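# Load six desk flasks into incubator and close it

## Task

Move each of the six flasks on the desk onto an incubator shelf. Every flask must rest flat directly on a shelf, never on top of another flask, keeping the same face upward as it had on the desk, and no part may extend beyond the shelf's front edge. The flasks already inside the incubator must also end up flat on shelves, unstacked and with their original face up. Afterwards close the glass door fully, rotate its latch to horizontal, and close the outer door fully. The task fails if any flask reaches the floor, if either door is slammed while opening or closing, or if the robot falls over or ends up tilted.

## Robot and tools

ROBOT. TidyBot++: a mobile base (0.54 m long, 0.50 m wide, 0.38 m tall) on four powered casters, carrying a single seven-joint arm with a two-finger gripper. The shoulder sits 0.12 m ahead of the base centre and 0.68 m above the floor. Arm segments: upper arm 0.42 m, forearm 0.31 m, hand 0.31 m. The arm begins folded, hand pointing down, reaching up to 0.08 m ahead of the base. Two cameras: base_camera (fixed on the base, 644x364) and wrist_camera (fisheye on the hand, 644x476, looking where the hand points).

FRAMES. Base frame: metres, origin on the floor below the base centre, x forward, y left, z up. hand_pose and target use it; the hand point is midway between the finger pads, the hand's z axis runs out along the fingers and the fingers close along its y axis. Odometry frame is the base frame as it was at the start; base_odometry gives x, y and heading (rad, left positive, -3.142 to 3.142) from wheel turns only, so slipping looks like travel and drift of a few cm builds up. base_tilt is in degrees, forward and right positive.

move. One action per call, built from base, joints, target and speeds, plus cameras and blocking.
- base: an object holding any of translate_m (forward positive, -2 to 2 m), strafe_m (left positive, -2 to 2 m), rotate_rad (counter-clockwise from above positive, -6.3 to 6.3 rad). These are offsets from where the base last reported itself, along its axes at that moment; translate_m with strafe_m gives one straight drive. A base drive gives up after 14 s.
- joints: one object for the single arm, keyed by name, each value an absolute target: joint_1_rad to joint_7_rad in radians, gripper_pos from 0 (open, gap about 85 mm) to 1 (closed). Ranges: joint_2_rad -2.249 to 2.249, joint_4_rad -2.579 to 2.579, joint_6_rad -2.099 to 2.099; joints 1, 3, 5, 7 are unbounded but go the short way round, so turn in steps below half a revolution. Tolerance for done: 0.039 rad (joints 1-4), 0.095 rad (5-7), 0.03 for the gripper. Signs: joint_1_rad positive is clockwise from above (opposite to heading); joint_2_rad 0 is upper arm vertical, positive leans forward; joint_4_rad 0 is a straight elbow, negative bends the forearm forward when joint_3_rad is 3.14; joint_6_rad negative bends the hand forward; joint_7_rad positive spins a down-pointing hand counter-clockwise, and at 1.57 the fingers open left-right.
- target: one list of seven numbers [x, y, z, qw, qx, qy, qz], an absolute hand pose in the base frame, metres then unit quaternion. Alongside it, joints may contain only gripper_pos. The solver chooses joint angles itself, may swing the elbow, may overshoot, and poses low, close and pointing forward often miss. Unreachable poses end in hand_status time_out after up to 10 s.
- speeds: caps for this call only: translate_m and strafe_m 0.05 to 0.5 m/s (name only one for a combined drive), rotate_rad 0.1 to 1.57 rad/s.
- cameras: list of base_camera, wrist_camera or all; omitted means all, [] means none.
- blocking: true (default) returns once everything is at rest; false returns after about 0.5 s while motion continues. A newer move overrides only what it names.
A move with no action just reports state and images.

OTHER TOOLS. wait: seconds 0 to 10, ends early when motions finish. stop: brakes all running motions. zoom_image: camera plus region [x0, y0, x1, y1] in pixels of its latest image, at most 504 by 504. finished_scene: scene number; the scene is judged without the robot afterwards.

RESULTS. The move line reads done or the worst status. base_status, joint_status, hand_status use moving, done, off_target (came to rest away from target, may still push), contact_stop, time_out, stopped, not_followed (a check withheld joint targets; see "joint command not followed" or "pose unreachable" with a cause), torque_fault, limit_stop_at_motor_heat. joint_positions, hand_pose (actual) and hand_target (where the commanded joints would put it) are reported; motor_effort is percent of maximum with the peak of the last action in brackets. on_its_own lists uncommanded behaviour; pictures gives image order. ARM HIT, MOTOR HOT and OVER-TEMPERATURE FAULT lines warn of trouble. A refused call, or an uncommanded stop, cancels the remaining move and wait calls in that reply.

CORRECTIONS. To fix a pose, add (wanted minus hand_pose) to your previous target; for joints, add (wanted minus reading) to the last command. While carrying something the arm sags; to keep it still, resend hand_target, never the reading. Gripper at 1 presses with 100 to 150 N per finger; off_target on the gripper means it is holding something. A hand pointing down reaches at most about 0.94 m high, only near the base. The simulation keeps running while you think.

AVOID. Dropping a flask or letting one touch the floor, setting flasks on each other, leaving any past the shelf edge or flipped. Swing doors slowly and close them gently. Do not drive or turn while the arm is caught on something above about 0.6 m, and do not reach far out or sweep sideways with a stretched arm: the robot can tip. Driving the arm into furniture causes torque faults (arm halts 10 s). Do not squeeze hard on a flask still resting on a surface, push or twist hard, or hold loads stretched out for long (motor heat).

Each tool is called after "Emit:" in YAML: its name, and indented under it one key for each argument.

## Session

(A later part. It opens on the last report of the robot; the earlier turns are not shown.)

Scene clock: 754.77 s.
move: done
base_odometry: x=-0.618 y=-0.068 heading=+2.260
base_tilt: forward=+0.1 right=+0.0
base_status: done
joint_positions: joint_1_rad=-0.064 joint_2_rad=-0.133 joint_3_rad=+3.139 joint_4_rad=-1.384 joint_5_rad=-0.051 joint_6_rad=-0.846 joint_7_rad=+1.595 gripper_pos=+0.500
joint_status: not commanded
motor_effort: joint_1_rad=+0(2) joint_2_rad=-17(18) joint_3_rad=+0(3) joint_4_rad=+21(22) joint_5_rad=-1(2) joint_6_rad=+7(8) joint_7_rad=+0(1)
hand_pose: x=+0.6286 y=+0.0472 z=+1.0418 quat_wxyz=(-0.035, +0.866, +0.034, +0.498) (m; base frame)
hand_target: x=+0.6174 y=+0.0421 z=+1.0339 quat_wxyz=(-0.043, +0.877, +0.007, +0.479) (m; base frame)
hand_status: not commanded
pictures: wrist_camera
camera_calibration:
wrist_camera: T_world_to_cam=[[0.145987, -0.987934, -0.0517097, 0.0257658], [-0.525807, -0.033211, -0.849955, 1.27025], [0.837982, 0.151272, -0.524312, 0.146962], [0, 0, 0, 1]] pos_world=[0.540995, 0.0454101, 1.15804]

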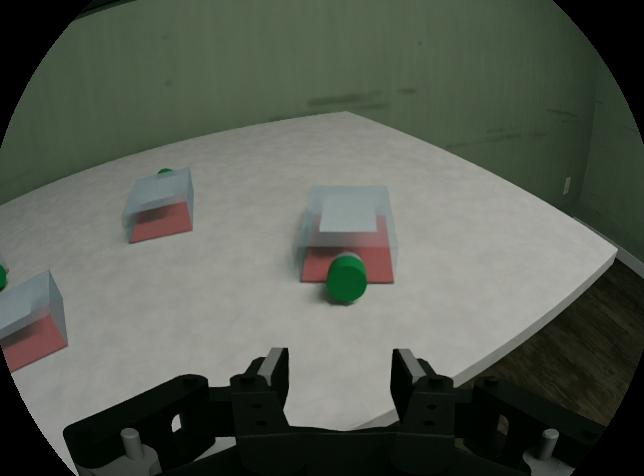

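Emit:
move:
  base: {"strafe_m": 0.004, "translate_m": 0.06}
  joints: {"joint_2_rad": -0.164, "joint_4_rad": -1.585, "joint_6_rad": -0.635}
  speeds: {"translate_m": 0.1}
  cameras: ["wrist_camera"]

Scene clock: 763.03 s.
move: done
base_odometry: x=-0.659 y=-0.025 heading=+2.260
base_tilt: forward=+0.1 right=+0.0
base_status: done
joint_positions: joint_1_rad=-0.064 joint_2_rad=-0.153 joint_3_rad=+3.139 joint_4_rad=-1.564 joint_5_rad=-0.051 joint_6_rad=-0.683 joint_7_rad=+1.595 gripper_pos=+0.500
joint_status: all done
motor_effort: joint_1_rad=+0(1) joint_2_rad=-17(22) joint_3_rad=+0(1) joint_4_rad=+22(23) joint_5_rad=+0(1) joint_6_rad=+7(9) joint_7_rad=+0(1)
hand_pose: x=+0.6328 y=+0.0456 z=+0.9927 quat_wxyz=(-0.034, +0.865, +0.030, +0.500) (m; base frame)
hand_target: x=+0.6349 y=+0.0412 z=+0.9988 quat_wxyz=(-0.043, +0.856, +0.003, +0.515) (m; base frame)
hand_status: not commanded
pictures: wrist_camera
camera_calibration:
wrist_camera: T_world_to_cam=[[0.138123, -0.988973, -0.053425, 0.0277953], [-0.523495, -0.027109, -0.851597, 1.23065], [0.840759, 0.145593, -0.521467, 0.113636], [0, 0, 0, 1]] pos_world=[0.54486, 0.044306, 1.10876]

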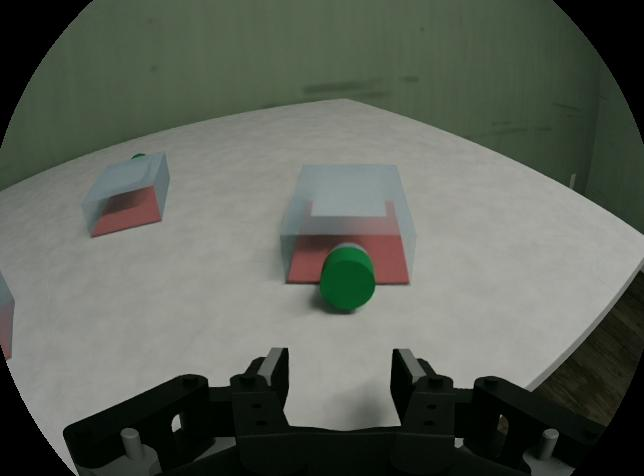

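Emit:
move:
  base: {"translate_m": 0.07}
  speeds: {"translate_m": 0.08}
  cameras: ["wrist_camera"]

Emit:
zoom_image:
  camera: "wrist_camera"
  region: [220, 260, 460, 420]

Scene clock: 769.20 s.
move: done
base_odometry: x=-0.704 y=+0.029 heading=+2.260
base_tilt: forward=+0.1 right=+0.0
base_status: done
joint_positions: joint_1_rad=-0.064 joint_2_rad=-0.158 joint_3_rad=+3.139 joint_4_rad=-1.564 joint_5_rad=-0.051 joint_6_rad=-0.680 joint_7_rad=+1.595 gripper_pos=+0.500
joint_status: not commanded
motor_effort: joint_1_rad=+0(0) joint_2_rad=-17(20) joint_3_rad=+0(1) joint_4_rad=+22(22) joint_5_rad=-1(1) joint_6_rad=+7(8) joint_7_rad=+0(2)
hand_pose: x=+0.6318 y=+0.0455 z=+0.9960 quat_wxyz=(-0.034, +0.863, +0.030, +0.503) (m; base frame)
hand_target: x=+0.6349 y=+0.0412 z=+0.9988 quat_wxyz=(-0.043, +0.856, +0.003, +0.515) (m; base frame)
hand_status: not commanded
pictures: wrist_camera
camera_calibration:
wrist_camera: T_world_to_cam=[[0.138363, -0.988971, -0.0528328, 0.0272034], [-0.516914, -0.0266105, -0.855623, 1.23268], [0.844781, 0.145697, -0.514896, 0.107062], [0, 0, 0, 1]] pos_world=[0.542984, 0.0441072, 1.11128]

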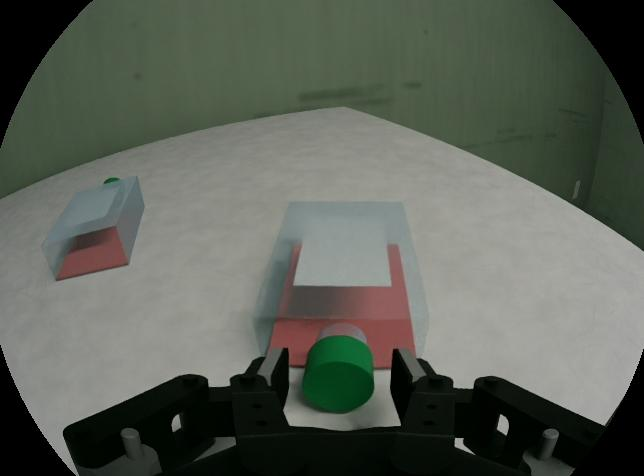

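Scaled by 2.100.

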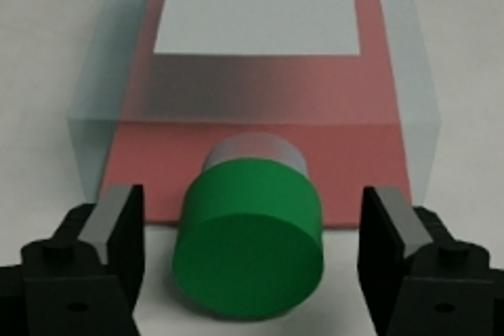

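Emit:
move:
  base: {"translate_m": 0.01}
  joints: {"joint_2_rad": -0.162, "joint_4_rad": -1.600, "joint_6_rad": -0.623}
  speeds: {"translate_m": 0.05}
  cameras: ["wrist_camera"]

Scene clock: 773.43 s.
move: done
base_odometry: x=-0.710 y=+0.037 heading=+2.261
base_tilt: forward=+0.1 right=+0.0
base_status: done
joint_positions: joint_1_rad=-0.064 joint_2_rad=-0.155 joint_3_rad=+3.139 joint_4_rad=-1.577 joint_5_rad=-0.051 joint_6_rad=-0.667 joint_7_rad=+1.595 gripper_pos=+0.500
joint_status: all done
motor_effort: joint_1_rad=+0(1) joint_2_rad=-17(19) joint_3_rad=+0(1) joint_4_rad=+22(22) joint_5_rad=+0(1) joint_6_rad=+7(8) joint_7_rad=+1(1)
hand_pose: x=+0.6334 y=+0.0454 z=+0.9905 quat_wxyz=(-0.034, +0.864, +0.030, +0.502) (m; base frame)
hand_target: x=+0.6358 y=+0.0411 z=+0.9922 quat_wxyz=(-0.043, +0.857, +0.003, +0.513) (m; base frame)
hand_status: not commanded
pictures: wrist_camera
camera_calibration:
wrist_camera: T_world_to_cam=[[0.137637, -0.989052, -0.0532132, 0.0275709], [-0.519354, -0.0263179, -0.854154, 1.22896], [0.843403, 0.145199, -0.51729, 0.106104], [0, 0, 0, 1]] pos_world=[0.54498, 0.0442063, 1.10607]

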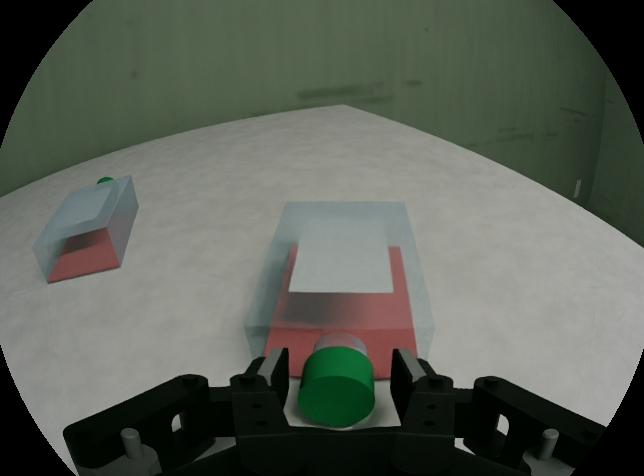

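Close gripper on the cap.

Emit:
move:
  joints: {"gripper_pos": 0.8}
  cameras: ["wrist_camera"]

Scene clock: 775.60 s.
move: off_target
base_odometry: x=-0.710 y=+0.037 heading=+2.261
base_tilt: forward=+0.1 right=+0.0
base_status: not commanded
joint_positions: joint_1_rad=-0.064 joint_2_rad=-0.155 joint_3_rad=+3.139 joint_4_rad=-1.577 joint_5_rad=-0.051 joint_6_rad=-0.665 joint_7_rad=+1.595 gripper_pos=+0.694
joint_status: gripper_pos off_target (ended at +0.694, target +0.800)
motor_effort: joint_1_rad=+0(0) joint_2_rad=-17(17) joint_3_rad=+0(1) joint_4_rad=+21(22) joint_5_rad=+0(1) joint_6_rad=+6(8) joint_7_rad=+0(1)
hand_pose: x=+0.6336 y=+0.0454 z=+0.9909 quat_wxyz=(-0.034, +0.863, +0.030, +0.502) (m; base frame)
hand_target: x=+0.6358 y=+0.0411 z=+0.9922 quat_wxyz=(-0.043, +0.857, +0.003, +0.513) (m; base frame)
hand_status: not commanded
pictures: wrist_camera
camera_calibration:
wrist_camera: T_world_to_cam=[[0.137578, -0.989069, -0.0530564, 0.0273546], [-0.518172, -0.0262193, -0.854875, 1.22923], [0.844139, 0.145105, -0.516115, 0.104606], [0, 0, 0, 1]] pos_world=[0.544885, 0.0441063, 1.10627]

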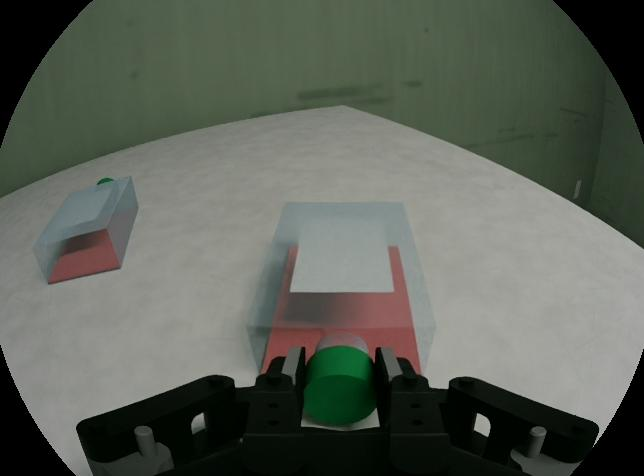

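Emit:
move:
  joints: {"joint_2_rad": -0.142, "joint_4_rad": -1.38, "joint_6_rad": -0.88}
  cameras: ["wrist_camera"]

Scene clock: 779.60 s.
move: done
base_odometry: x=-0.710 y=+0.037 heading=+2.261
base_tilt: forward=+0.1 right=+0.0
base_status: not commanded
joint_positions: joint_1_rad=-0.064 joint_2_rad=-0.147 joint_3_rad=+3.139 joint_4_rad=-1.388 joint_5_rad=-0.051 joint_6_rad=-0.824 joint_7_rad=+1.595 gripper_pos=+0.694
joint_status: all done
motor_effort: joint_1_rad=+0(0) joint_2_rad=-18(20) joint_3_rad=+0(1) joint_4_rad=+22(24) joint_5_rad=-1(1) joint_6_rad=+8(9) joint_7_rad=+0(1)
hand_pose: x=+0.6267 y=+0.0468 z=+1.0523 quat_wxyz=(-0.036, +0.858, +0.034, +0.512) (m; base frame)
hand_target: x=+0.6207 y=+0.0422 z=+1.0392 quat_wxyz=(-0.043, +0.872, +0.007, +0.488) (m; base frame)
hand_status: not commanded
pictures: wrist_camera
camera_calibration:
wrist_camera: T_world_to_cam=[[0.146513, -0.98797, -0.049483, 0.0236058], [-0.499003, -0.0306234, -0.866059, 1.27824], [0.854125, 0.151581, -0.497487, 0.11578], [0, 0, 0, 1]] pos_world=[0.535497, 0.0449159, 1.1658]

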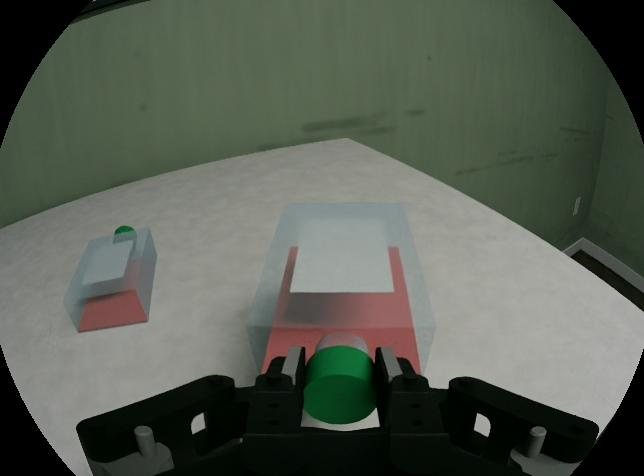

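Emit:
move:
  base: {"translate_m": -0.45}
  speeds: {"translate_m": 0.3}
  cameras: []

Emit:
move:
  base: {"translate_m": -0.575, "strafe_m": -1.182, "rotate_rad": -1.051}
  speeds: {"translate_m": 0.35, "rotate_rad": 0.5}
  cameras: ["wrist_camera"]

Scene clock: 795.60 s.
move: done
base_odometry: x=-0.424 y=-0.310 heading=+2.261
base_tilt: forward=+0.1 right=+0.0
base_status: done
joint_positions: joint_1_rad=-0.064 joint_2_rad=-0.140 joint_3_rad=+3.140 joint_4_rad=-1.387 joint_5_rad=-0.051 joint_6_rad=-0.830 joint_7_rad=+1.595 gripper_pos=+0.694
joint_status: not commanded
motor_effort: joint_1_rad=+0(3) joint_2_rad=-18(22) joint_3_rad=+0(3) joint_4_rad=+22(23) joint_5_rad=-1(2) joint_6_rad=+8(9) joint_7_rad=+1(1)
hand_pose: x=+0.6285 y=+0.0469 z=+1.0478 quat_wxyz=(-0.035, +0.861, +0.034, +0.507) (m; base frame)
hand_target: x=+0.6207 y=+0.0422 z=+1.0392 quat_wxyz=(-0.043, +0.872, +0.007, +0.488) (m; base frame)
hand_status: not commanded
pictures: none
No camera images: "cameras" was empty.

Scene clock: 800.43 s.
move: done
base_odometry: x=+0.854 y=-0.001 heading=+1.209
base_tilt: forward=+0.1 right=+0.0
base_status: done
joint_positions: joint_1_rad=-0.066 joint_2_rad=-0.137 joint_3_rad=+3.141 joint_4_rad=-1.387 joint_5_rad=-0.051 joint_6_rad=-0.830 joint_7_rad=+1.595 gripper_pos=+0.694
joint_status: not commanded
motor_effort: joint_1_rad=+0(3) joint_2_rad=-18(20) joint_3_rad=+0(4) joint_4_rad=+23(23) joint_5_rad=-1(1) joint_6_rad=+8(9) joint_7_rad=+1(1)
hand_pose: x=+0.6294 y=+0.0477 z=+1.0463 quat_wxyz=(-0.036, +0.861, +0.034, +0.505) (m; base frame)
hand_target: x=+0.6207 y=+0.0422 z=+1.0392 quat_wxyz=(-0.043, +0.872, +0.007, +0.488) (m; base frame)
hand_status: not commanded
pictures: wrist_camera
camera_calibration:
wrist_camera: T_world_to_cam=[[0.147435, -0.987767, -0.0507819, 0.0245115], [-0.51164, -0.0322269, -0.858595, 1.27462], [0.846456, 0.152569, -0.510133, 0.128291], [0, 0, 0, 1]] pos_world=[0.539942, 0.0457156, 1.16108]

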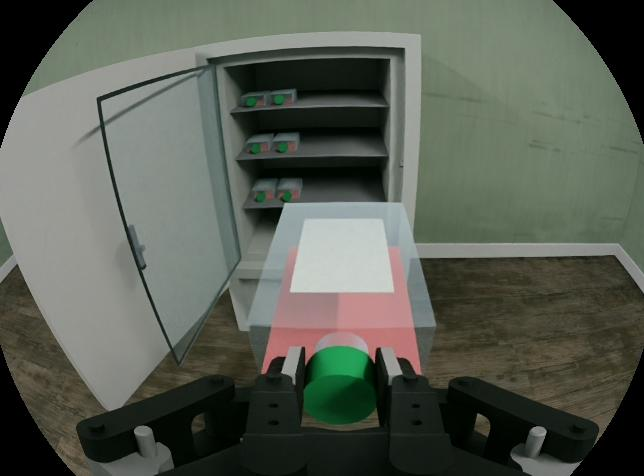

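Emit:
zoom_image:
  camera: "wrist_camera"
  region: [210, 50, 430, 220]

Scaled by 2.291.

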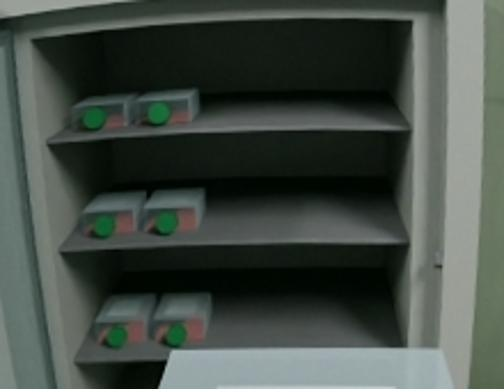

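Emit:
move:
  base: {"translate_m": 0.85, "strafe_m": 0.01}
  speeds: {"translate_m": 0.25}
  joints: {"joint_2_rad": -0.162, "joint_4_rad": -1.585, "joint_6_rad": -0.635}
  cameras: ["wrist_camera"]

Emit:
zoom_image:
  camera: "wrist_camera"
  region: [180, 40, 500, 320]

Scene clock: 846.37 s.
move: done
base_odometry: x=+1.145 y=+0.798 heading=+1.209
base_tilt: forward=+0.1 right=+0.0
base_status: done
joint_positions: joint_1_rad=-0.066 joint_2_rad=-0.150 joint_3_rad=+3.141 joint_4_rad=-1.568 joint_5_rad=-0.051 joint_6_rad=-0.684 joint_7_rad=+1.595 gripper_pos=+0.694
joint_status: all done
motor_effort: joint_1_rad=+0(1) joint_2_rad=-18(21) joint_3_rad=+0(1) joint_4_rad=+23(25) joint_5_rad=-1(1) joint_6_rad=+8(10) joint_7_rad=+1(1)
hand_pose: x=+0.6333 y=+0.0463 z=+0.9878 quat_wxyz=(-0.034, +0.867, +0.031, +0.496) (m; base frame)
hand_target: x=+0.6355 y=+0.0412 z=+0.9978 quat_wxyz=(-0.043, +0.857, +0.003, +0.514) (m; base frame)
hand_status: not commanded
pictures: wrist_camera
camera_calibration:
wrist_camera: T_world_to_cam=[[0.139002, -0.988806, -0.0542268, 0.0283319], [-0.53168, -0.0283203, -0.846472, 1.22681], [0.835461, 0.146493, -0.529665, 0.121864], [0, 0, 0, 1]] pos_world=[0.546521, 0.0449062, 1.10455]

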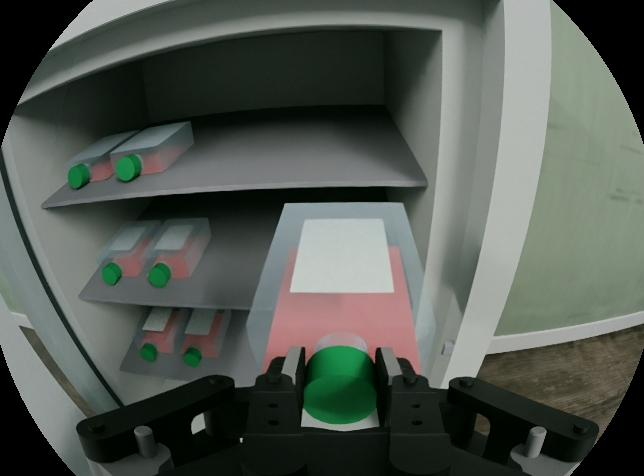

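Scaled by 1.575.

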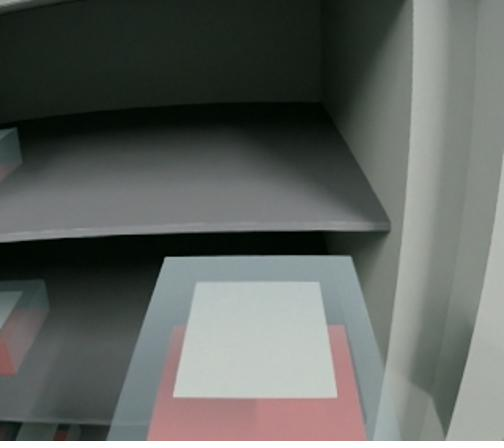

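Emit:
move:
  base: {"translate_m": 0.08, "strafe_m": 0.013}
  speeds: {"translate_m": 0.1}
  joints: {"joint_2_rad": -0.172, "joint_4_rad": -1.585, "joint_6_rad": -0.635}
  cameras: ["wrist_camera"]

Emit:
zoom_image:
  camera: "wrist_camera"
  region: [180, 100, 500, 380]

Scene clock: 862.90 s.
move: done
base_odometry: x=+1.162 y=+0.877 heading=+1.209
base_tilt: forward=+0.1 right=+0.0
base_status: done
joint_positions: joint_1_rad=-0.066 joint_2_rad=-0.163 joint_3_rad=+3.141 joint_4_rad=-1.569 joint_5_rad=-0.051 joint_6_rad=-0.682 joint_7_rad=+1.595 gripper_pos=+0.694
joint_status: all done
motor_effort: joint_1_rad=+0(1) joint_2_rad=-18(21) joint_3_rad=+0(1) joint_4_rad=+23(24) joint_5_rad=-1(1) joint_6_rad=+8(9) joint_7_rad=+0(1)
hand_pose: x=+0.6295 y=+0.0460 z=+0.9948 quat_wxyz=(-0.035, +0.864, +0.031, +0.502) (m; base frame)
hand_target: x=+0.6324 y=+0.0410 z=+1.0029 quat_wxyz=(-0.044, +0.854, +0.004, +0.518) (m; base frame)
hand_status: not commanded
pictures: wrist_camera
camera_calibration:
wrist_camera: T_world_to_cam=[[0.139725, -0.988758, -0.0532393, 0.0275381], [-0.519389, -0.0274081, -0.854098, 1.23056], [0.843037, 0.146991, -0.51738, 0.111888], [0, 0, 0, 1]] pos_world=[0.540965, 0.0445093, 1.11037]

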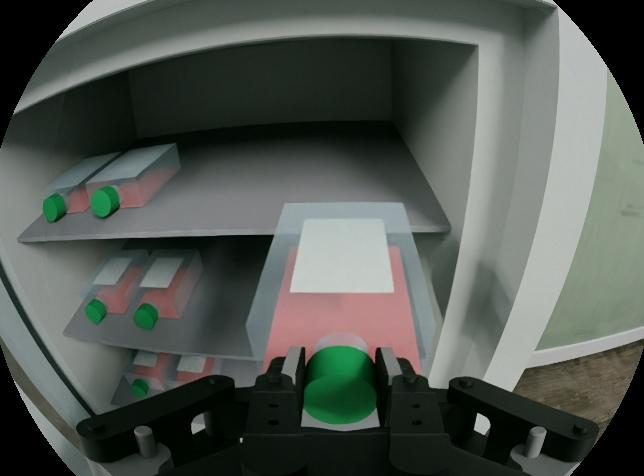

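Scaled by 1.575.

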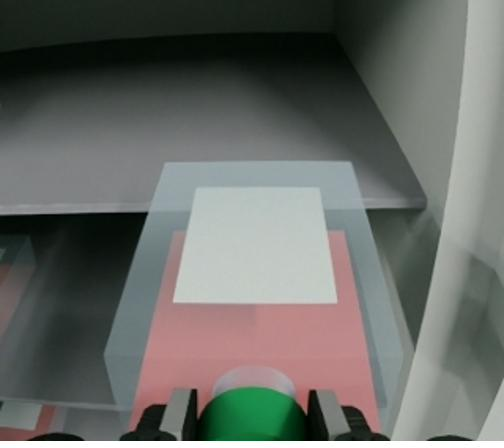

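Emit:
move:
  base: {"translate_m": 0.145, "strafe_m": 0.005}
  speeds: {"translate_m": 0.08}
  cameras: ["wrist_camera"]

Scene clock: 879.80 s.
move: done
base_odometry: x=+1.208 y=+1.015 heading=+1.209
base_tilt: forward=+0.1 right=+0.0
base_status: done
joint_positions: joint_1_rad=-0.066 joint_2_rad=-0.164 joint_3_rad=+3.141 joint_4_rad=-1.569 joint_5_rad=-0.051 joint_6_rad=-0.682 joint_7_rad=+1.595 gripper_pos=+0.694
joint_status: not commanded
motor_effort: joint_1_rad=+0(1) joint_2_rad=-18(20) joint_3_rad=+0(1) joint_4_rad=+22(24) joint_5_rad=+0(1) joint_6_rad=+8(9) joint_7_rad=+0(1)
hand_pose: x=+0.6292 y=+0.0460 z=+0.9955 quat_wxyz=(-0.035, +0.863, +0.031, +0.502) (m; base frame)
hand_target: x=+0.6324 y=+0.0410 z=+1.0029 quat_wxyz=(-0.044, +0.854, +0.004, +0.518) (m; base frame)
hand_status: not commanded
pictures: wrist_camera
camera_calibration:
wrist_camera: T_world_to_cam=[[0.13976, -0.988761, -0.0530998, 0.0274601], [-0.518085, -0.0273202, -0.854893, 1.2309], [0.843833, 0.14699, -0.51608, 0.110692], [0, 0, 0, 1]] pos_world=[0.54047, 0.0445094, 1.11087]

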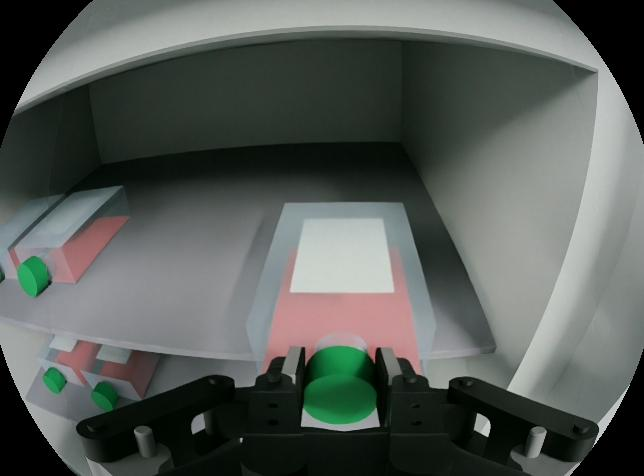

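Emit:
move:
  joints: {"joint_2_rad": -0.162, "joint_4_rad": -1.592, "joint_6_rad": -0.625}
  cameras: []

Emit:
move:
  base: {"translate_m": 0.052}
  speeds: {"translate_m": 0.06}
  cameras: ["wrist_camera"]

Scene clock: 887.13 s.
move: done
base_odometry: x=+1.208 y=+1.015 heading=+1.209
base_tilt: forward=+0.1 right=+0.0
base_status: not commanded
joint_positions: joint_1_rad=-0.066 joint_2_rad=-0.162 joint_3_rad=+3.141 joint_4_rad=-1.573 joint_5_rad=-0.051 joint_6_rad=-0.673 joint_7_rad=+1.595 gripper_pos=+0.694
joint_status: all done
motor_effort: joint_1_rad=+0(0) joint_2_rad=-18(19) joint_3_rad=+1(1) joint_4_rad=+23(23) joint_5_rad=-1(1) joint_6_rad=+8(8) joint_7_rad=+0(1)
hand_pose: x=+0.6308 y=+0.0460 z=+0.9946 quat_wxyz=(-0.035, +0.863, +0.030, +0.504) (m; base frame)
hand_target: x=+0.6363 y=+0.0412 z=+0.9964 quat_wxyz=(-0.043, +0.856, +0.003, +0.515) (m; base frame)
hand_status: not commanded
pictures: none
No camera images: "cameras" was empty.

Scene clock: 888.50 s.
move: done
base_odometry: x=+1.226 y=+1.064 heading=+1.210
base_tilt: forward=+0.1 right=+0.0
base_status: done
joint_positions: joint_1_rad=-0.066 joint_2_rad=-0.158 joint_3_rad=+3.141 joint_4_rad=-1.573 joint_5_rad=-0.051 joint_6_rad=-0.672 joint_7_rad=+1.595 gripper_pos=+0.694
joint_status: not commanded
motor_effort: joint_1_rad=+0(0) joint_2_rad=-18(20) joint_3_rad=+1(1) joint_4_rad=+23(24) joint_5_rad=-1(1) joint_6_rad=+8(9) joint_7_rad=+1(1)
hand_pose: x=+0.6322 y=+0.0461 z=+0.9924 quat_wxyz=(-0.035, +0.864, +0.030, +0.502) (m; base frame)
hand_target: x=+0.6363 y=+0.0412 z=+0.9964 quat_wxyz=(-0.043, +0.856, +0.003, +0.515) (m; base frame)
hand_status: not commanded
pictures: wrist_camera
camera_calibration:
wrist_camera: T_world_to_cam=[[0.139219, -0.988828, -0.0532715, 0.0274531], [-0.518826, -0.0270143, -0.854453, 1.22985], [0.843468, 0.146595, -0.51679, 0.107514], [0, 0, 0, 1]] pos_world=[0.543571, 0.0446089, 1.10787]

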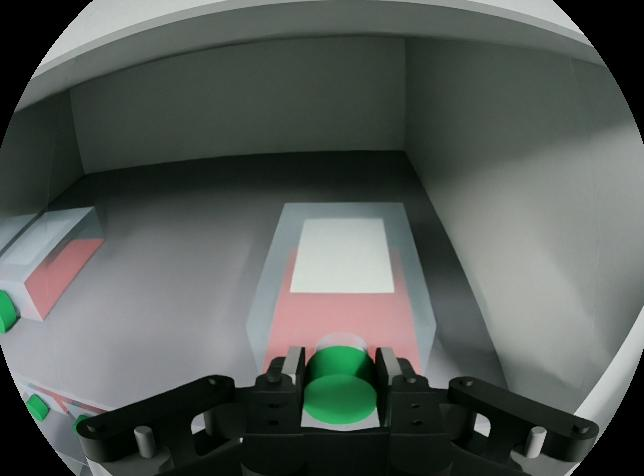

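Emit:
move:
  joints: {"joint_2_rad": -0.160, "joint_4_rad": -1.612, "joint_6_rad": -0.605}
  cameras: ["wrist_camera"]

Scene clock: 894.93 s.
move: done
base_odometry: x=+1.226 y=+1.064 heading=+1.210
base_tilt: forward=+0.1 right=+0.0
base_status: not commanded
joint_positions: joint_1_rad=-0.066 joint_2_rad=-0.158 joint_3_rad=+3.141 joint_4_rad=-1.592 joint_5_rad=-0.051 joint_6_rad=-0.651 joint_7_rad=+1.595 gripper_pos=+0.694
joint_status: all done
motor_effort: joint_1_rad=+0(0) joint_2_rad=-17(19) joint_3_rad=+0(1) joint_4_rad=+22(25) joint_5_rad=-1(1) joint_6_rad=+7(8) joint_7_rad=+0(1)
hand_pose: x=+0.6335 y=+0.0459 z=+0.9873 quat_wxyz=(-0.034, +0.863, +0.030, +0.503) (m; base frame)
hand_target: x=+0.6377 y=+0.0411 z=+0.9891 quat_wxyz=(-0.043, +0.856, +0.003, +0.514) (m; base frame)
hand_status: not commanded
pictures: wrist_camera
camera_calibration:
wrist_camera: T_world_to_cam=[[0.138216, -0.98897, -0.0532379, 0.0274405], [-0.51647, -0.0261056, -0.855907, 1.22605], [0.845077, 0.145796, -0.514381, 0.100388], [0, 0, 0, 1]] pos_world=[0.544587, 0.0445084, 1.10248]

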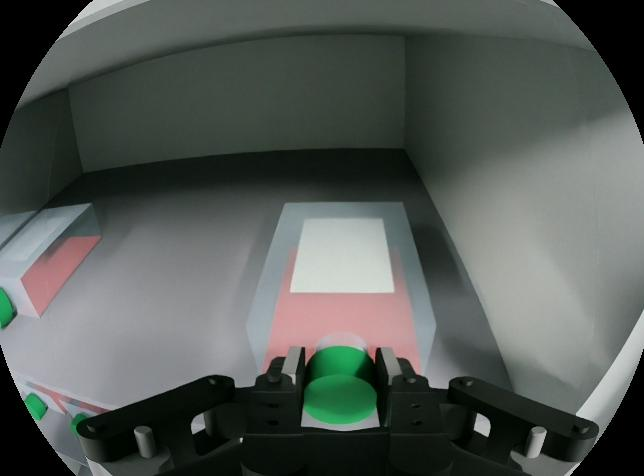

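Emit:
move:
  joints: {"joint_2_rad": -0.160, "joint_4_rad": -1.628, "joint_6_rad": -0.589}
  cameras: ["wrist_camera"]

Scene clock: 897.10 s.
move: done
base_odometry: x=+1.226 y=+1.064 heading=+1.210
base_tilt: forward=+0.1 right=+0.0
base_status: not commanded
joint_positions: joint_1_rad=-0.066 joint_2_rad=-0.158 joint_3_rad=+3.141 joint_4_rad=-1.602 joint_5_rad=-0.051 joint_6_rad=-0.630 joint_7_rad=+1.595 gripper_pos=+0.694
joint_status: all done
motor_effort: joint_1_rad=+0(0) joint_2_rad=-16(17) joint_3_rad=+0(1) joint_4_rad=+22(23) joint_5_rad=-1(1) joint_6_rad=+7(8) joint_7_rad=+0(1)
hand_pose: x=+0.6354 y=+0.0457 z=+0.9870 quat_wxyz=(-0.034, +0.860, +0.029, +0.508) (m; base frame)
hand_target: x=+0.6383 y=+0.0410 z=+0.9841 quat_wxyz=(-0.043, +0.856, +0.003, +0.514) (m; base frame)
hand_status: not commanded
pictures: wrist_camera
camera_calibration:
wrist_camera: T_world_to_cam=[[0.137814, -0.989059, -0.0526169, 0.0266181], [-0.507615, -0.0249143, -0.861224, 1.22638], [0.85049, 0.145398, -0.505495, 0.0864657], [0, 0, 0, 1]] pos_world=[0.545325, 0.0443095, 1.1013]

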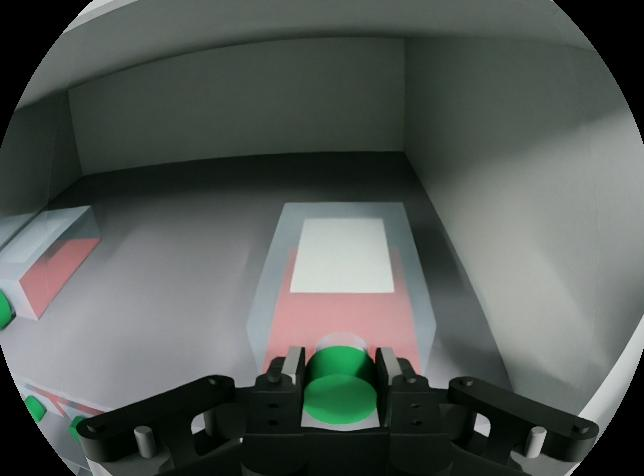

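Emit:
move:
  joints: {"joint_2_rad": -0.158, "joint_4_rad": -1.640, "joint_6_rad": -0.580}
  cameras: ["wrist_camera"]

Scene clock: 902.00 s.
move: done
base_odometry: x=+1.226 y=+1.064 heading=+1.210
base_tilt: forward=+0.1 right=+0.0
base_status: not commanded
joint_positions: joint_1_rad=-0.066 joint_2_rad=-0.158 joint_3_rad=+3.141 joint_4_rad=-1.609 joint_5_rad=-0.051 joint_6_rad=-0.618 joint_7_rad=+1.595 gripper_pos=+0.694
joint_status: all done
motor_effort: joint_1_rad=+0(0) joint_2_rad=-15(17) joint_3_rad=+1(1) joint_4_rad=+21(21) joint_5_rad=-1(1) joint_6_rad=+6(7) joint_7_rad=+0(1)
hand_pose: x=+0.6364 y=+0.0456 z=+0.9868 quat_wxyz=(-0.034, +0.859, +0.029, +0.510) (m; base frame)
hand_target: x=+0.6388 y=+0.0409 z=+0.9785 quat_wxyz=(-0.043, +0.858, +0.003, +0.512) (m; base frame)
hand_status: not commanded
pictures: wrist_camera
camera_calibration:
wrist_camera: T_world_to_cam=[[0.137485, -0.989123, -0.0522892, 0.0262558], [-0.50226, -0.0241177, -0.864381, 1.22638], [0.853717, 0.145102, -0.500112, 0.0781355], [0, 0, 0, 1]] pos_world=[0.545648, 0.0442102, 1.10051]

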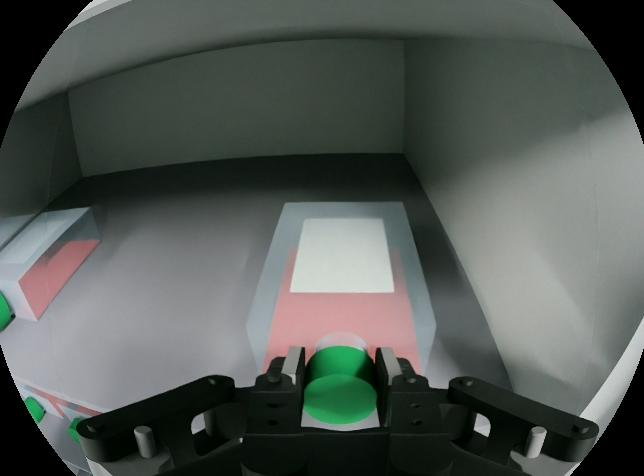

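Emit:
move:
  joints: {"joint_2_rad": -0.160, "joint_4_rad": -1.625, "joint_6_rad": -0.600}
  cameras: []

Emit:
move:
  joints: {"gripper_pos": 0.5}
  cameras: ["wrist_camera"]

Scene clock: 910.93 s.
move: done
base_odometry: x=+1.226 y=+1.064 heading=+1.210
base_tilt: forward=+0.1 right=+0.0
base_status: not commanded
joint_positions: joint_1_rad=-0.066 joint_2_rad=-0.158 joint_3_rad=+3.141 joint_4_rad=-1.609 joint_5_rad=-0.051 joint_6_rad=-0.618 joint_7_rad=+1.595 gripper_pos=+0.694
joint_status: all done
motor_effort: joint_1_rad=+0(0) joint_2_rad=-15(17) joint_3_rad=+0(1) joint_4_rad=+21(22) joint_5_rad=-1(1) joint_6_rad=+6(8) joint_7_rad=+1(1)
hand_pose: x=+0.6364 y=+0.0456 z=+0.9868 quat_wxyz=(-0.034, +0.859, +0.029, +0.511) (m; base frame)
hand_target: x=+0.6370 y=+0.0410 z=+0.9828 quat_wxyz=(-0.043, +0.858, +0.003, +0.511) (m; base frame)
hand_status: not commanded
pictures: none
No camera images: "cameras" was empty.

Scene clock: 911.63 s.
move: done
base_odometry: x=+1.226 y=+1.063 heading=+1.210
base_tilt: forward=+0.1 right=+0.0
base_status: not commanded
joint_positions: joint_1_rad=-0.066 joint_2_rad=-0.158 joint_3_rad=+3.141 joint_4_rad=-1.609 joint_5_rad=-0.051 joint_6_rad=-0.618 joint_7_rad=+1.595 gripper_pos=+0.500
joint_status: all done
motor_effort: joint_1_rad=+0(0) joint_2_rad=-17(18) joint_3_rad=-1(1) joint_4_rad=+23(23) joint_5_rad=-1(1) joint_6_rad=+7(8) joint_7_rad=+1(1)
hand_pose: x=+0.6364 y=+0.0456 z=+0.9868 quat_wxyz=(-0.034, +0.859, +0.029, +0.510) (m; base frame)
hand_target: x=+0.6370 y=+0.0410 z=+0.9828 quat_wxyz=(-0.043, +0.858, +0.003, +0.511) (m; base frame)
hand_status: not commanded
pictures: wrist_camera
camera_calibration:
wrist_camera: T_world_to_cam=[[0.137485, -0.989123, -0.0522892, 0.0262558], [-0.50226, -0.0241177, -0.864381, 1.22638], [0.853717, 0.145102, -0.500112, 0.0781355], [0, 0, 0, 1]] pos_world=[0.545648, 0.0442102, 1.10051]

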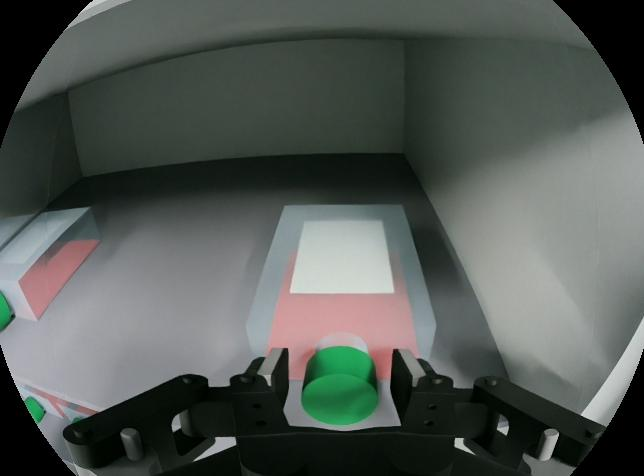

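Emit:
move:
  base: {"translate_m": -0.08}
  speeds: {"translate_m": 0.08}
  cameras: ["wrist_camera"]

Emit:
move:
  joints: {"gripper_pos": 1.0, "joint_2_rad": -0.172}
  cameras: ["wrist_camera"]

Scene clock: 925.10 s.
move: done
base_odometry: x=+1.198 y=+0.989 heading=+1.209
base_tilt: forward=+0.1 right=+0.0
base_status: done
joint_positions: joint_1_rad=-0.066 joint_2_rad=-0.159 joint_3_rad=+3.141 joint_4_rad=-1.609 joint_5_rad=-0.051 joint_6_rad=-0.618 joint_7_rad=+1.595 gripper_pos=+0.500
joint_status: not commanded
motor_effort: joint_1_rad=+0(1) joint_2_rad=-17(20) joint_3_rad=+0(1) joint_4_rad=+22(23) joint_5_rad=-1(1) joint_6_rad=+7(8) joint_7_rad=+0(1)
hand_pose: x=+0.6363 y=+0.0456 z=+0.9870 quat_wxyz=(-0.034, +0.859, +0.029, +0.511) (m; base frame)
hand_target: x=+0.6370 y=+0.0410 z=+0.9828 quat_wxyz=(-0.043, +0.858, +0.003, +0.511) (m; base frame)
hand_status: not commanded
pictures: wrist_camera
camera_calibration:
wrist_camera: T_world_to_cam=[[0.137504, -0.989124, -0.0522188, 0.0262057], [-0.501827, -0.0241156, -0.864632, 1.2265], [0.853968, 0.145095, -0.499685, 0.0777988], [0, 0, 0, 1]] pos_world=[0.54545, 0.0442101, 1.10071]

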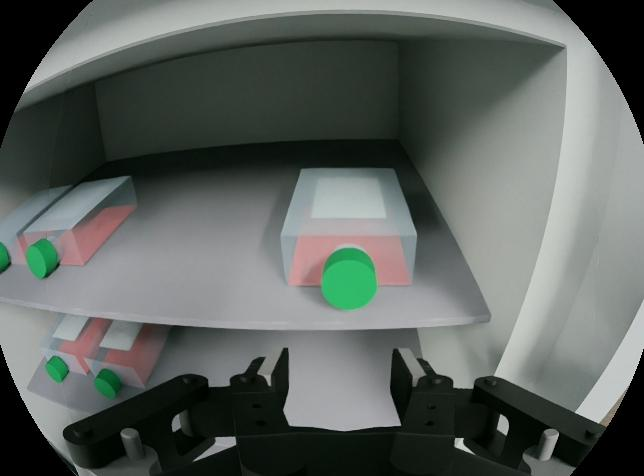

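Scene clock: 925.93 s.
move: done
base_odometry: x=+1.198 y=+0.989 heading=+1.209
base_tilt: forward=+0.1 right=+0.0
base_status: not commanded
joint_positions: joint_1_rad=-0.066 joint_2_rad=-0.162 joint_3_rad=+3.141 joint_4_rad=-1.609 joint_5_rad=-0.051 joint_6_rad=-0.618 joint_7_rad=+1.595 gripper_pos=+0.999
joint_status: all done
motor_effort: joint_1_rad=+0(0) joint_2_rad=-17(18) joint_3_rad=-1(1) joint_4_rad=+22(23) joint_5_rad=-1(1) joint_6_rad=+7(8) joint_7_rad=+1(1)
hand_pose: x=+0.6353 y=+0.0456 z=+0.9888 quat_wxyz=(-0.034, +0.858, +0.029, +0.512) (m; base frame)
hand_target: x=+0.6334 y=+0.0408 z=+0.9891 quat_wxyz=(-0.043, +0.855, +0.003, +0.516) (m; base frame)
hand_status: not commanded
pictures: wrist_camera
camera_calibration:
wrist_camera: T_world_to_cam=[[0.137673, -0.989113, -0.0519833, 0.0260253], [-0.498961, -0.023921, -0.866294, 1.22737], [0.855619, 0.145203, -0.496822, 0.0756938], [0, 0, 0, 1]] pos_world=[0.544059, 0.0441108, 1.10222]

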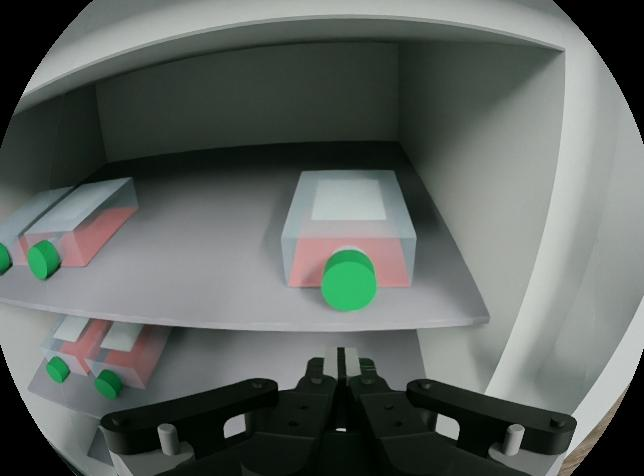

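Emit:
move:
  base: {"translate_m": 0.077}
  speeds: {"translate_m": 0.05}
  cameras: ["wrist_camera"]

Emit:
move:
  base: {"translate_m": -0.12}
  speeds: {"translate_m": 0.1}
  cameras: ["wrist_camera"]

Scene clock: 937.03 s.
move: done
base_odometry: x=+1.225 y=+1.061 heading=+1.210
base_tilt: forward=+0.1 right=+0.0
base_status: done
joint_positions: joint_1_rad=-0.066 joint_2_rad=-0.165 joint_3_rad=+3.141 joint_4_rad=-1.609 joint_5_rad=-0.051 joint_6_rad=-0.618 joint_7_rad=+1.595 gripper_pos=+0.999
joint_status: not commanded
motor_effort: joint_1_rad=+0(1) joint_2_rad=-17(19) joint_3_rad=+0(2) joint_4_rad=+22(23) joint_5_rad=-1(1) joint_6_rad=+7(8) joint_7_rad=+1(1)
hand_pose: x=+0.6344 y=+0.0455 z=+0.9903 quat_wxyz=(-0.034, +0.857, +0.029, +0.513) (m; base frame)
hand_target: x=+0.6334 y=+0.0408 z=+0.9891 quat_wxyz=(-0.043, +0.855, +0.003, +0.516) (m; base frame)
hand_status: not commanded
pictures: wrist_camera
camera_calibration:
wrist_camera: T_world_to_cam=[[0.137807, -0.989103, -0.051804, 0.0258964], [-0.496362, -0.0237054, -0.867792, 1.228], [0.857108, 0.145301, -0.49422, 0.0737289], [0, 0, 0, 1]] pos_world=[0.542769, 0.0440115, 1.10343]

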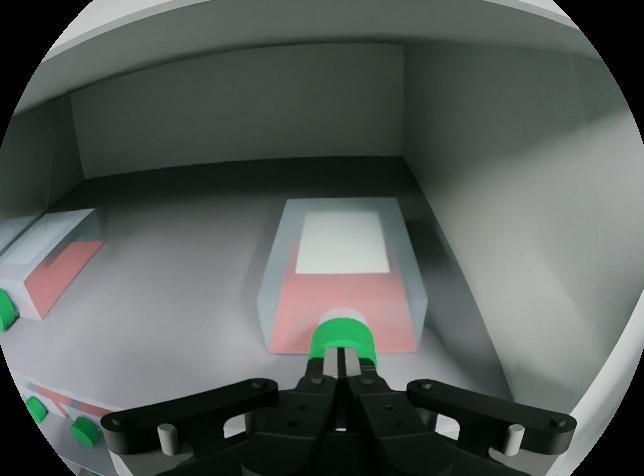

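Scene clock: 938.80 s.
move: done
base_odometry: x=+1.183 y=+0.948 heading=+1.210
base_tilt: forward=+0.1 right=+0.0
base_status: done
joint_positions: joint_1_rad=-0.066 joint_2_rad=-0.170 joint_3_rad=+3.141 joint_4_rad=-1.609 joint_5_rad=-0.051 joint_6_rad=-0.618 joint_7_rad=+1.595 gripper_pos=+0.999
joint_status: not commanded
motor_effort: joint_1_rad=+0(1) joint_2_rad=-17(20) joint_3_rad=+0(1) joint_4_rad=+22(23) joint_5_rad=-1(1) joint_6_rad=+8(8) joint_7_rad=+0(1)
hand_pose: x=+0.6327 y=+0.0454 z=+0.9931 quat_wxyz=(-0.035, +0.856, +0.029, +0.516) (m; base frame)
hand_target: x=+0.6334 y=+0.0408 z=+0.9891 quat_wxyz=(-0.043, +0.855, +0.003, +0.516) (m; base frame)
hand_status: not commanded
pictures: wrist_camera
camera_calibration:
wrist_camera: T_world_to_cam=[[0.138167, -0.989078, -0.0513314, 0.0255147], [-0.491678, -0.0235085, -0.87046, 1.22927], [0.859746, 0.145507, -0.489556, 0.0702505], [0, 0, 0, 1]] pos_world=[0.540484, 0.0439124, 1.10574]

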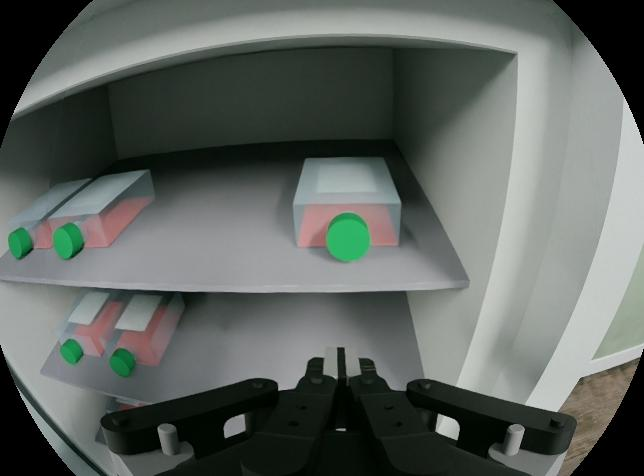

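Emit:
move:
  base: {"translate_m": -0.90}
  speeds: {"translate_m": 0.4}
  cameras: []

Emit:
move:
  base: {"translate_m": -0.58, "strafe_m": 1.28, "rotate_rad": 1.395}
  speeds: {"strafe_m": 0.45, "rotate_rad": 0.8}
  joints: {"joint_2_rad": -0.142, "joint_4_rad": -1.38, "joint_6_rad": -0.90, "gripper_pos": 0.0}
  cameras: ["wrist_camera"]

Emit:
zoom_image:
  camera: "wrist_camera"
  region: [200, 90, 500, 290]

Scene clock: 959.40 s.
move: done
base_odometry: x=+0.865 y=+0.106 heading=+1.210
base_tilt: forward=+0.1 right=+0.0
base_status: done
joint_positions: joint_1_rad=-0.066 joint_2_rad=-0.172 joint_3_rad=+3.141 joint_4_rad=-1.609 joint_5_rad=-0.051 joint_6_rad=-0.618 joint_7_rad=+1.595 gripper_pos=+0.999
joint_status: not commanded
motor_effort: joint_1_rad=+0(1) joint_2_rad=-17(19) joint_3_rad=+0(1) joint_4_rad=+22(23) joint_5_rad=+0(1) joint_6_rad=+7(8) joint_7_rad=+0(1)
hand_pose: x=+0.6320 y=+0.0454 z=+0.9941 quat_wxyz=(-0.035, +0.855, +0.029, +0.517) (m; base frame)
hand_target: x=+0.6334 y=+0.0408 z=+0.9891 quat_wxyz=(-0.043, +0.855, +0.003, +0.516) (m; base frame)
hand_status: not commanded
pictures: none
No camera images: "cameras" was empty.

Scene clock: 963.80 s.
move: done
base_odometry: x=-0.538 y=+0.016 heading=+2.605
base_tilt: forward=+0.1 right=+0.0
base_status: done
joint_positions: joint_1_rad=-0.064 joint_2_rad=-0.140 joint_3_rad=+3.144 joint_4_rad=-1.386 joint_5_rad=-0.051 joint_6_rad=-0.842 joint_7_rad=+1.595 gripper_pos=+0.000
joint_status: all done
motor_effort: joint_1_rad=+0(3) joint_2_rad=-17(19) joint_3_rad=+0(3) joint_4_rad=+21(24) joint_5_rad=-1(2) joint_6_rad=+7(8) joint_7_rad=+0(2)
hand_pose: x=+0.6269 y=+0.0447 z=+1.0453 quat_wxyz=(-0.035, +0.864, +0.032, +0.502) (m; base frame)
hand_target: x=+0.6174 y=+0.0421 z=+1.0339 quat_wxyz=(-0.043, +0.877, +0.007, +0.479) (m; base frame)
hand_status: not commanded
pictures: wrist_camera
camera_calibration:
wrist_camera: T_world_to_cam=[[0.142122, -0.988495, -0.05175, 0.0261846], [-0.518532, -0.0298153, -0.854539, 1.2723], [0.843165, 0.148283, -0.516803, 0.13966], [0, 0, 0, 1]] pos_world=[0.538252, 0.0431083, 1.16076]

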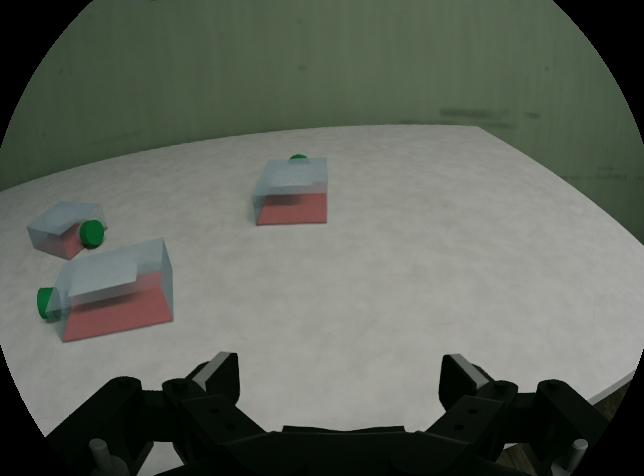

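Scaled by 1.680.

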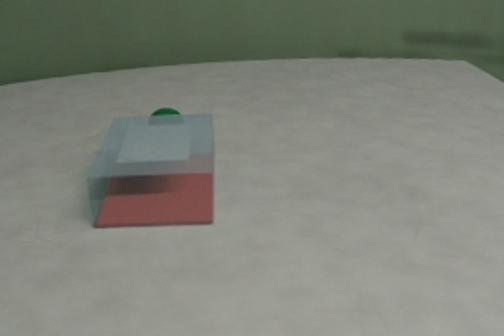

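Emit:
move:
  base: {"translate_m": 0.18, "strafe_m": 0.058, "rotate_rad": 0.02}
  speeds: {"translate_m": 0.15, "rotate_rad": 0.1}
  joints: {"joint_2_rad": -0.164, "joint_4_rad": -1.56, "joint_6_rad": -0.66}
  cameras: ["wrist_camera"]

Emit:
zoom_image:
  camera: "wrist_camera"
  region: [200, 90, 500, 290]

Scene clock: 977.80 s.
move: done
base_odometry: x=-0.722 y=+0.058 heading=+2.625
base_tilt: forward=+0.1 right=+0.0
base_status: done
joint_positions: joint_1_rad=-0.064 joint_2_rad=-0.155 joint_3_rad=+3.144 joint_4_rad=-1.539 joint_5_rad=-0.051 joint_6_rad=-0.706 joint_7_rad=+1.595 gripper_pos=+0.000
joint_status: all done
motor_effort: joint_1_rad=+0(2) joint_2_rad=-17(20) joint_3_rad=+0(3) joint_4_rad=+22(23) joint_5_rad=-1(1) joint_6_rad=+7(8) joint_7_rad=+1(1)
hand_pose: x=+0.6315 y=+0.0437 z=+1.0018 quat_wxyz=(-0.034, +0.864, +0.029, +0.501) (m; base frame)
hand_target: x=+0.6336 y=+0.0413 z=+1.0065 quat_wxyz=(-0.044, +0.856, +0.004, +0.515) (m; base frame)
hand_status: not commanded
pictures: wrist_camera
camera_calibration:
wrist_camera: T_world_to_cam=[[0.135792, -0.989285, -0.0536308, 0.0282197], [-0.520738, -0.0252165, -0.853344, 1.23752], [0.842848, 0.143805, -0.518583, 0.115565], [0, 0, 0, 1]] pos_world=[0.543187, 0.0425045, 1.11747]

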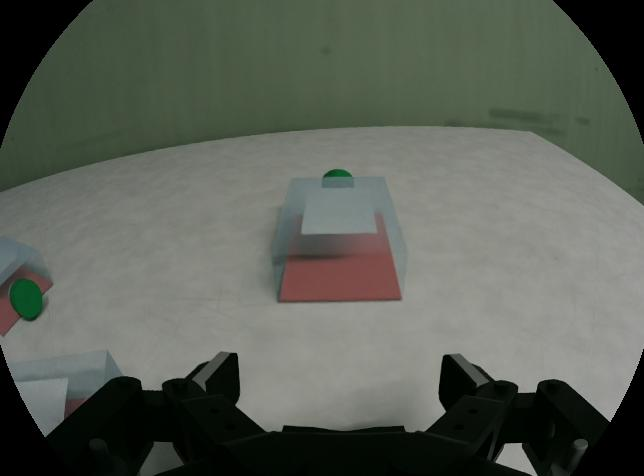

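Scaled by 1.680.

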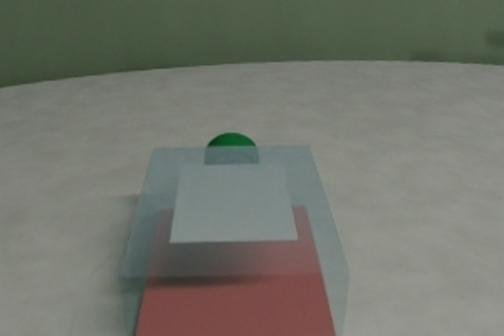

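Emit:
move:
  base: {"translate_m": 0.06, "strafe_m": 0.005}
  speeds: {"translate_m": 0.1}
  joints: {"joint_2_rad": -0.168, "joint_4_rad": -1.585, "joint_6_rad": -0.64}
  cameras: ["wrist_camera"]

Emit:
zoom_image:
  camera: "wrist_camera"
  region: [220, 240, 460, 400]

Scene clock: 1005.53 s.
move: done
base_odometry: x=-0.777 y=+0.083 heading=+2.626
base_tilt: forward=+0.1 right=+0.0
base_status: done
joint_positions: joint_1_rad=-0.064 joint_2_rad=-0.162 joint_3_rad=+3.144 joint_4_rad=-1.563 joint_5_rad=-0.051 joint_6_rad=-0.684 joint_7_rad=+1.595 gripper_pos=+0.000
joint_status: all done
motor_effort: joint_1_rad=+0(1) joint_2_rad=-17(19) joint_3_rad=+1(1) joint_4_rad=+22(23) joint_5_rad=+0(1) joint_6_rad=+7(9) joint_7_rad=+1(2)
hand_pose: x=+0.6303 y=+0.0433 z=+0.9977 quat_wxyz=(-0.034, +0.863, +0.028, +0.504) (m; base frame)
hand_target: x=+0.6329 y=+0.0411 z=+0.9995 quat_wxyz=(-0.043, +0.856, +0.004, +0.514) (m; base frame)
hand_status: not commanded
pictures: wrist_camera
camera_calibration:
wrist_camera: T_world_to_cam=[[0.135051, -0.989397, -0.0534248, 0.0281081], [-0.516069, -0.0242098, -0.856205, 1.23323], [0.845833, 0.143202, -0.513867, 0.10797], [0, 0, 0, 1]] pos_world=[0.541311, 0.0422047, 1.11288]

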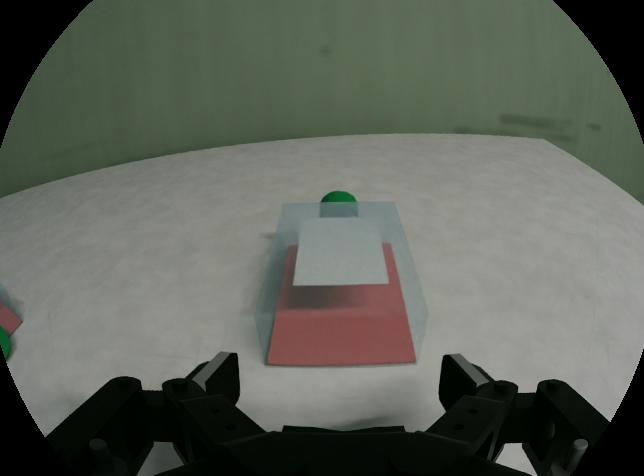

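Scaled by 2.100.

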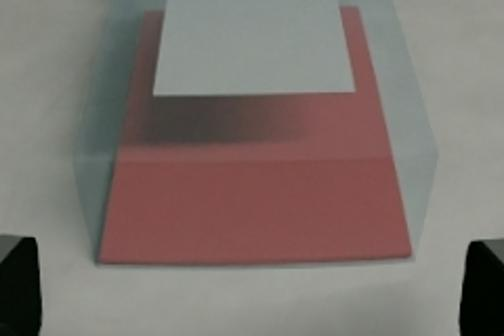

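Emit:
move:
  base: {"translate_m": 0.058}
  speeds: {"translate_m": 0.05}
  joints: {"joint_2_rad": -0.168, "joint_4_rad": -1.597, "joint_6_rad": -0.628}
  cameras: ["wrist_camera"]

Emit:
zoom_image:
  camera: "wrist_camera"
  region: [160, 260, 520, 460]

Scene clock: 1018.23 s.
move: done
base_odometry: x=-0.828 y=+0.112 heading=+2.626
base_tilt: forward=+0.1 right=+0.0
base_status: done
joint_positions: joint_1_rad=-0.064 joint_2_rad=-0.164 joint_3_rad=+3.144 joint_4_rad=-1.574 joint_5_rad=-0.051 joint_6_rad=-0.672 joint_7_rad=+1.595 gripper_pos=+0.000
joint_status: all done
motor_effort: joint_1_rad=+0(1) joint_2_rad=-16(20) joint_3_rad=+0(1) joint_4_rad=+21(22) joint_5_rad=+0(1) joint_6_rad=+7(8) joint_7_rad=+0(1)
hand_pose: x=+0.6304 y=+0.0432 z=+0.9954 quat_wxyz=(-0.034, +0.862, +0.028, +0.505) (m; base frame)
hand_target: x=+0.6335 y=+0.0410 z=+0.9958 quat_wxyz=(-0.043, +0.856, +0.003, +0.514) (m; base frame)
hand_status: not commanded
pictures: wrist_camera
camera_calibration:
wrist_camera: T_world_to_cam=[[0.134549, -0.989469, -0.0533709, 0.0281159], [-0.513822, -0.0236137, -0.857572, 1.23127], [0.84728, 0.142809, -0.511588, 0.103566], [0, 0, 0, 1]] pos_world=[0.541123, 0.0421047, 1.11039]

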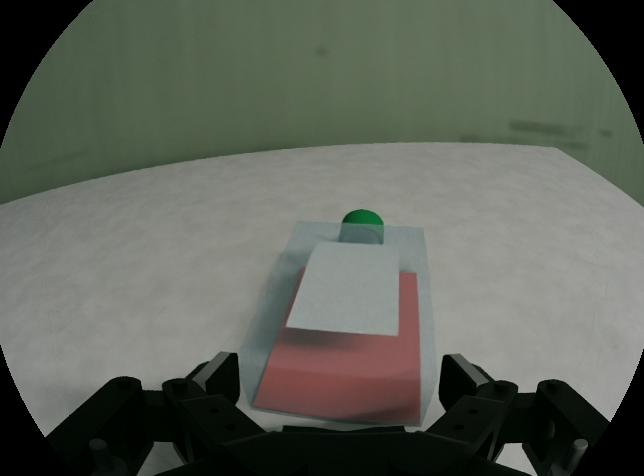

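Scaled by 1.400.

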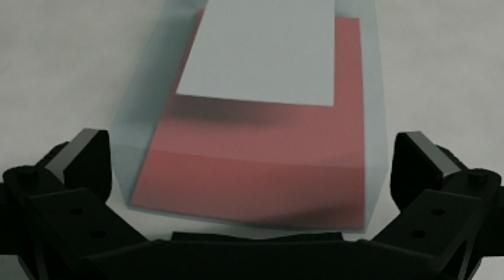

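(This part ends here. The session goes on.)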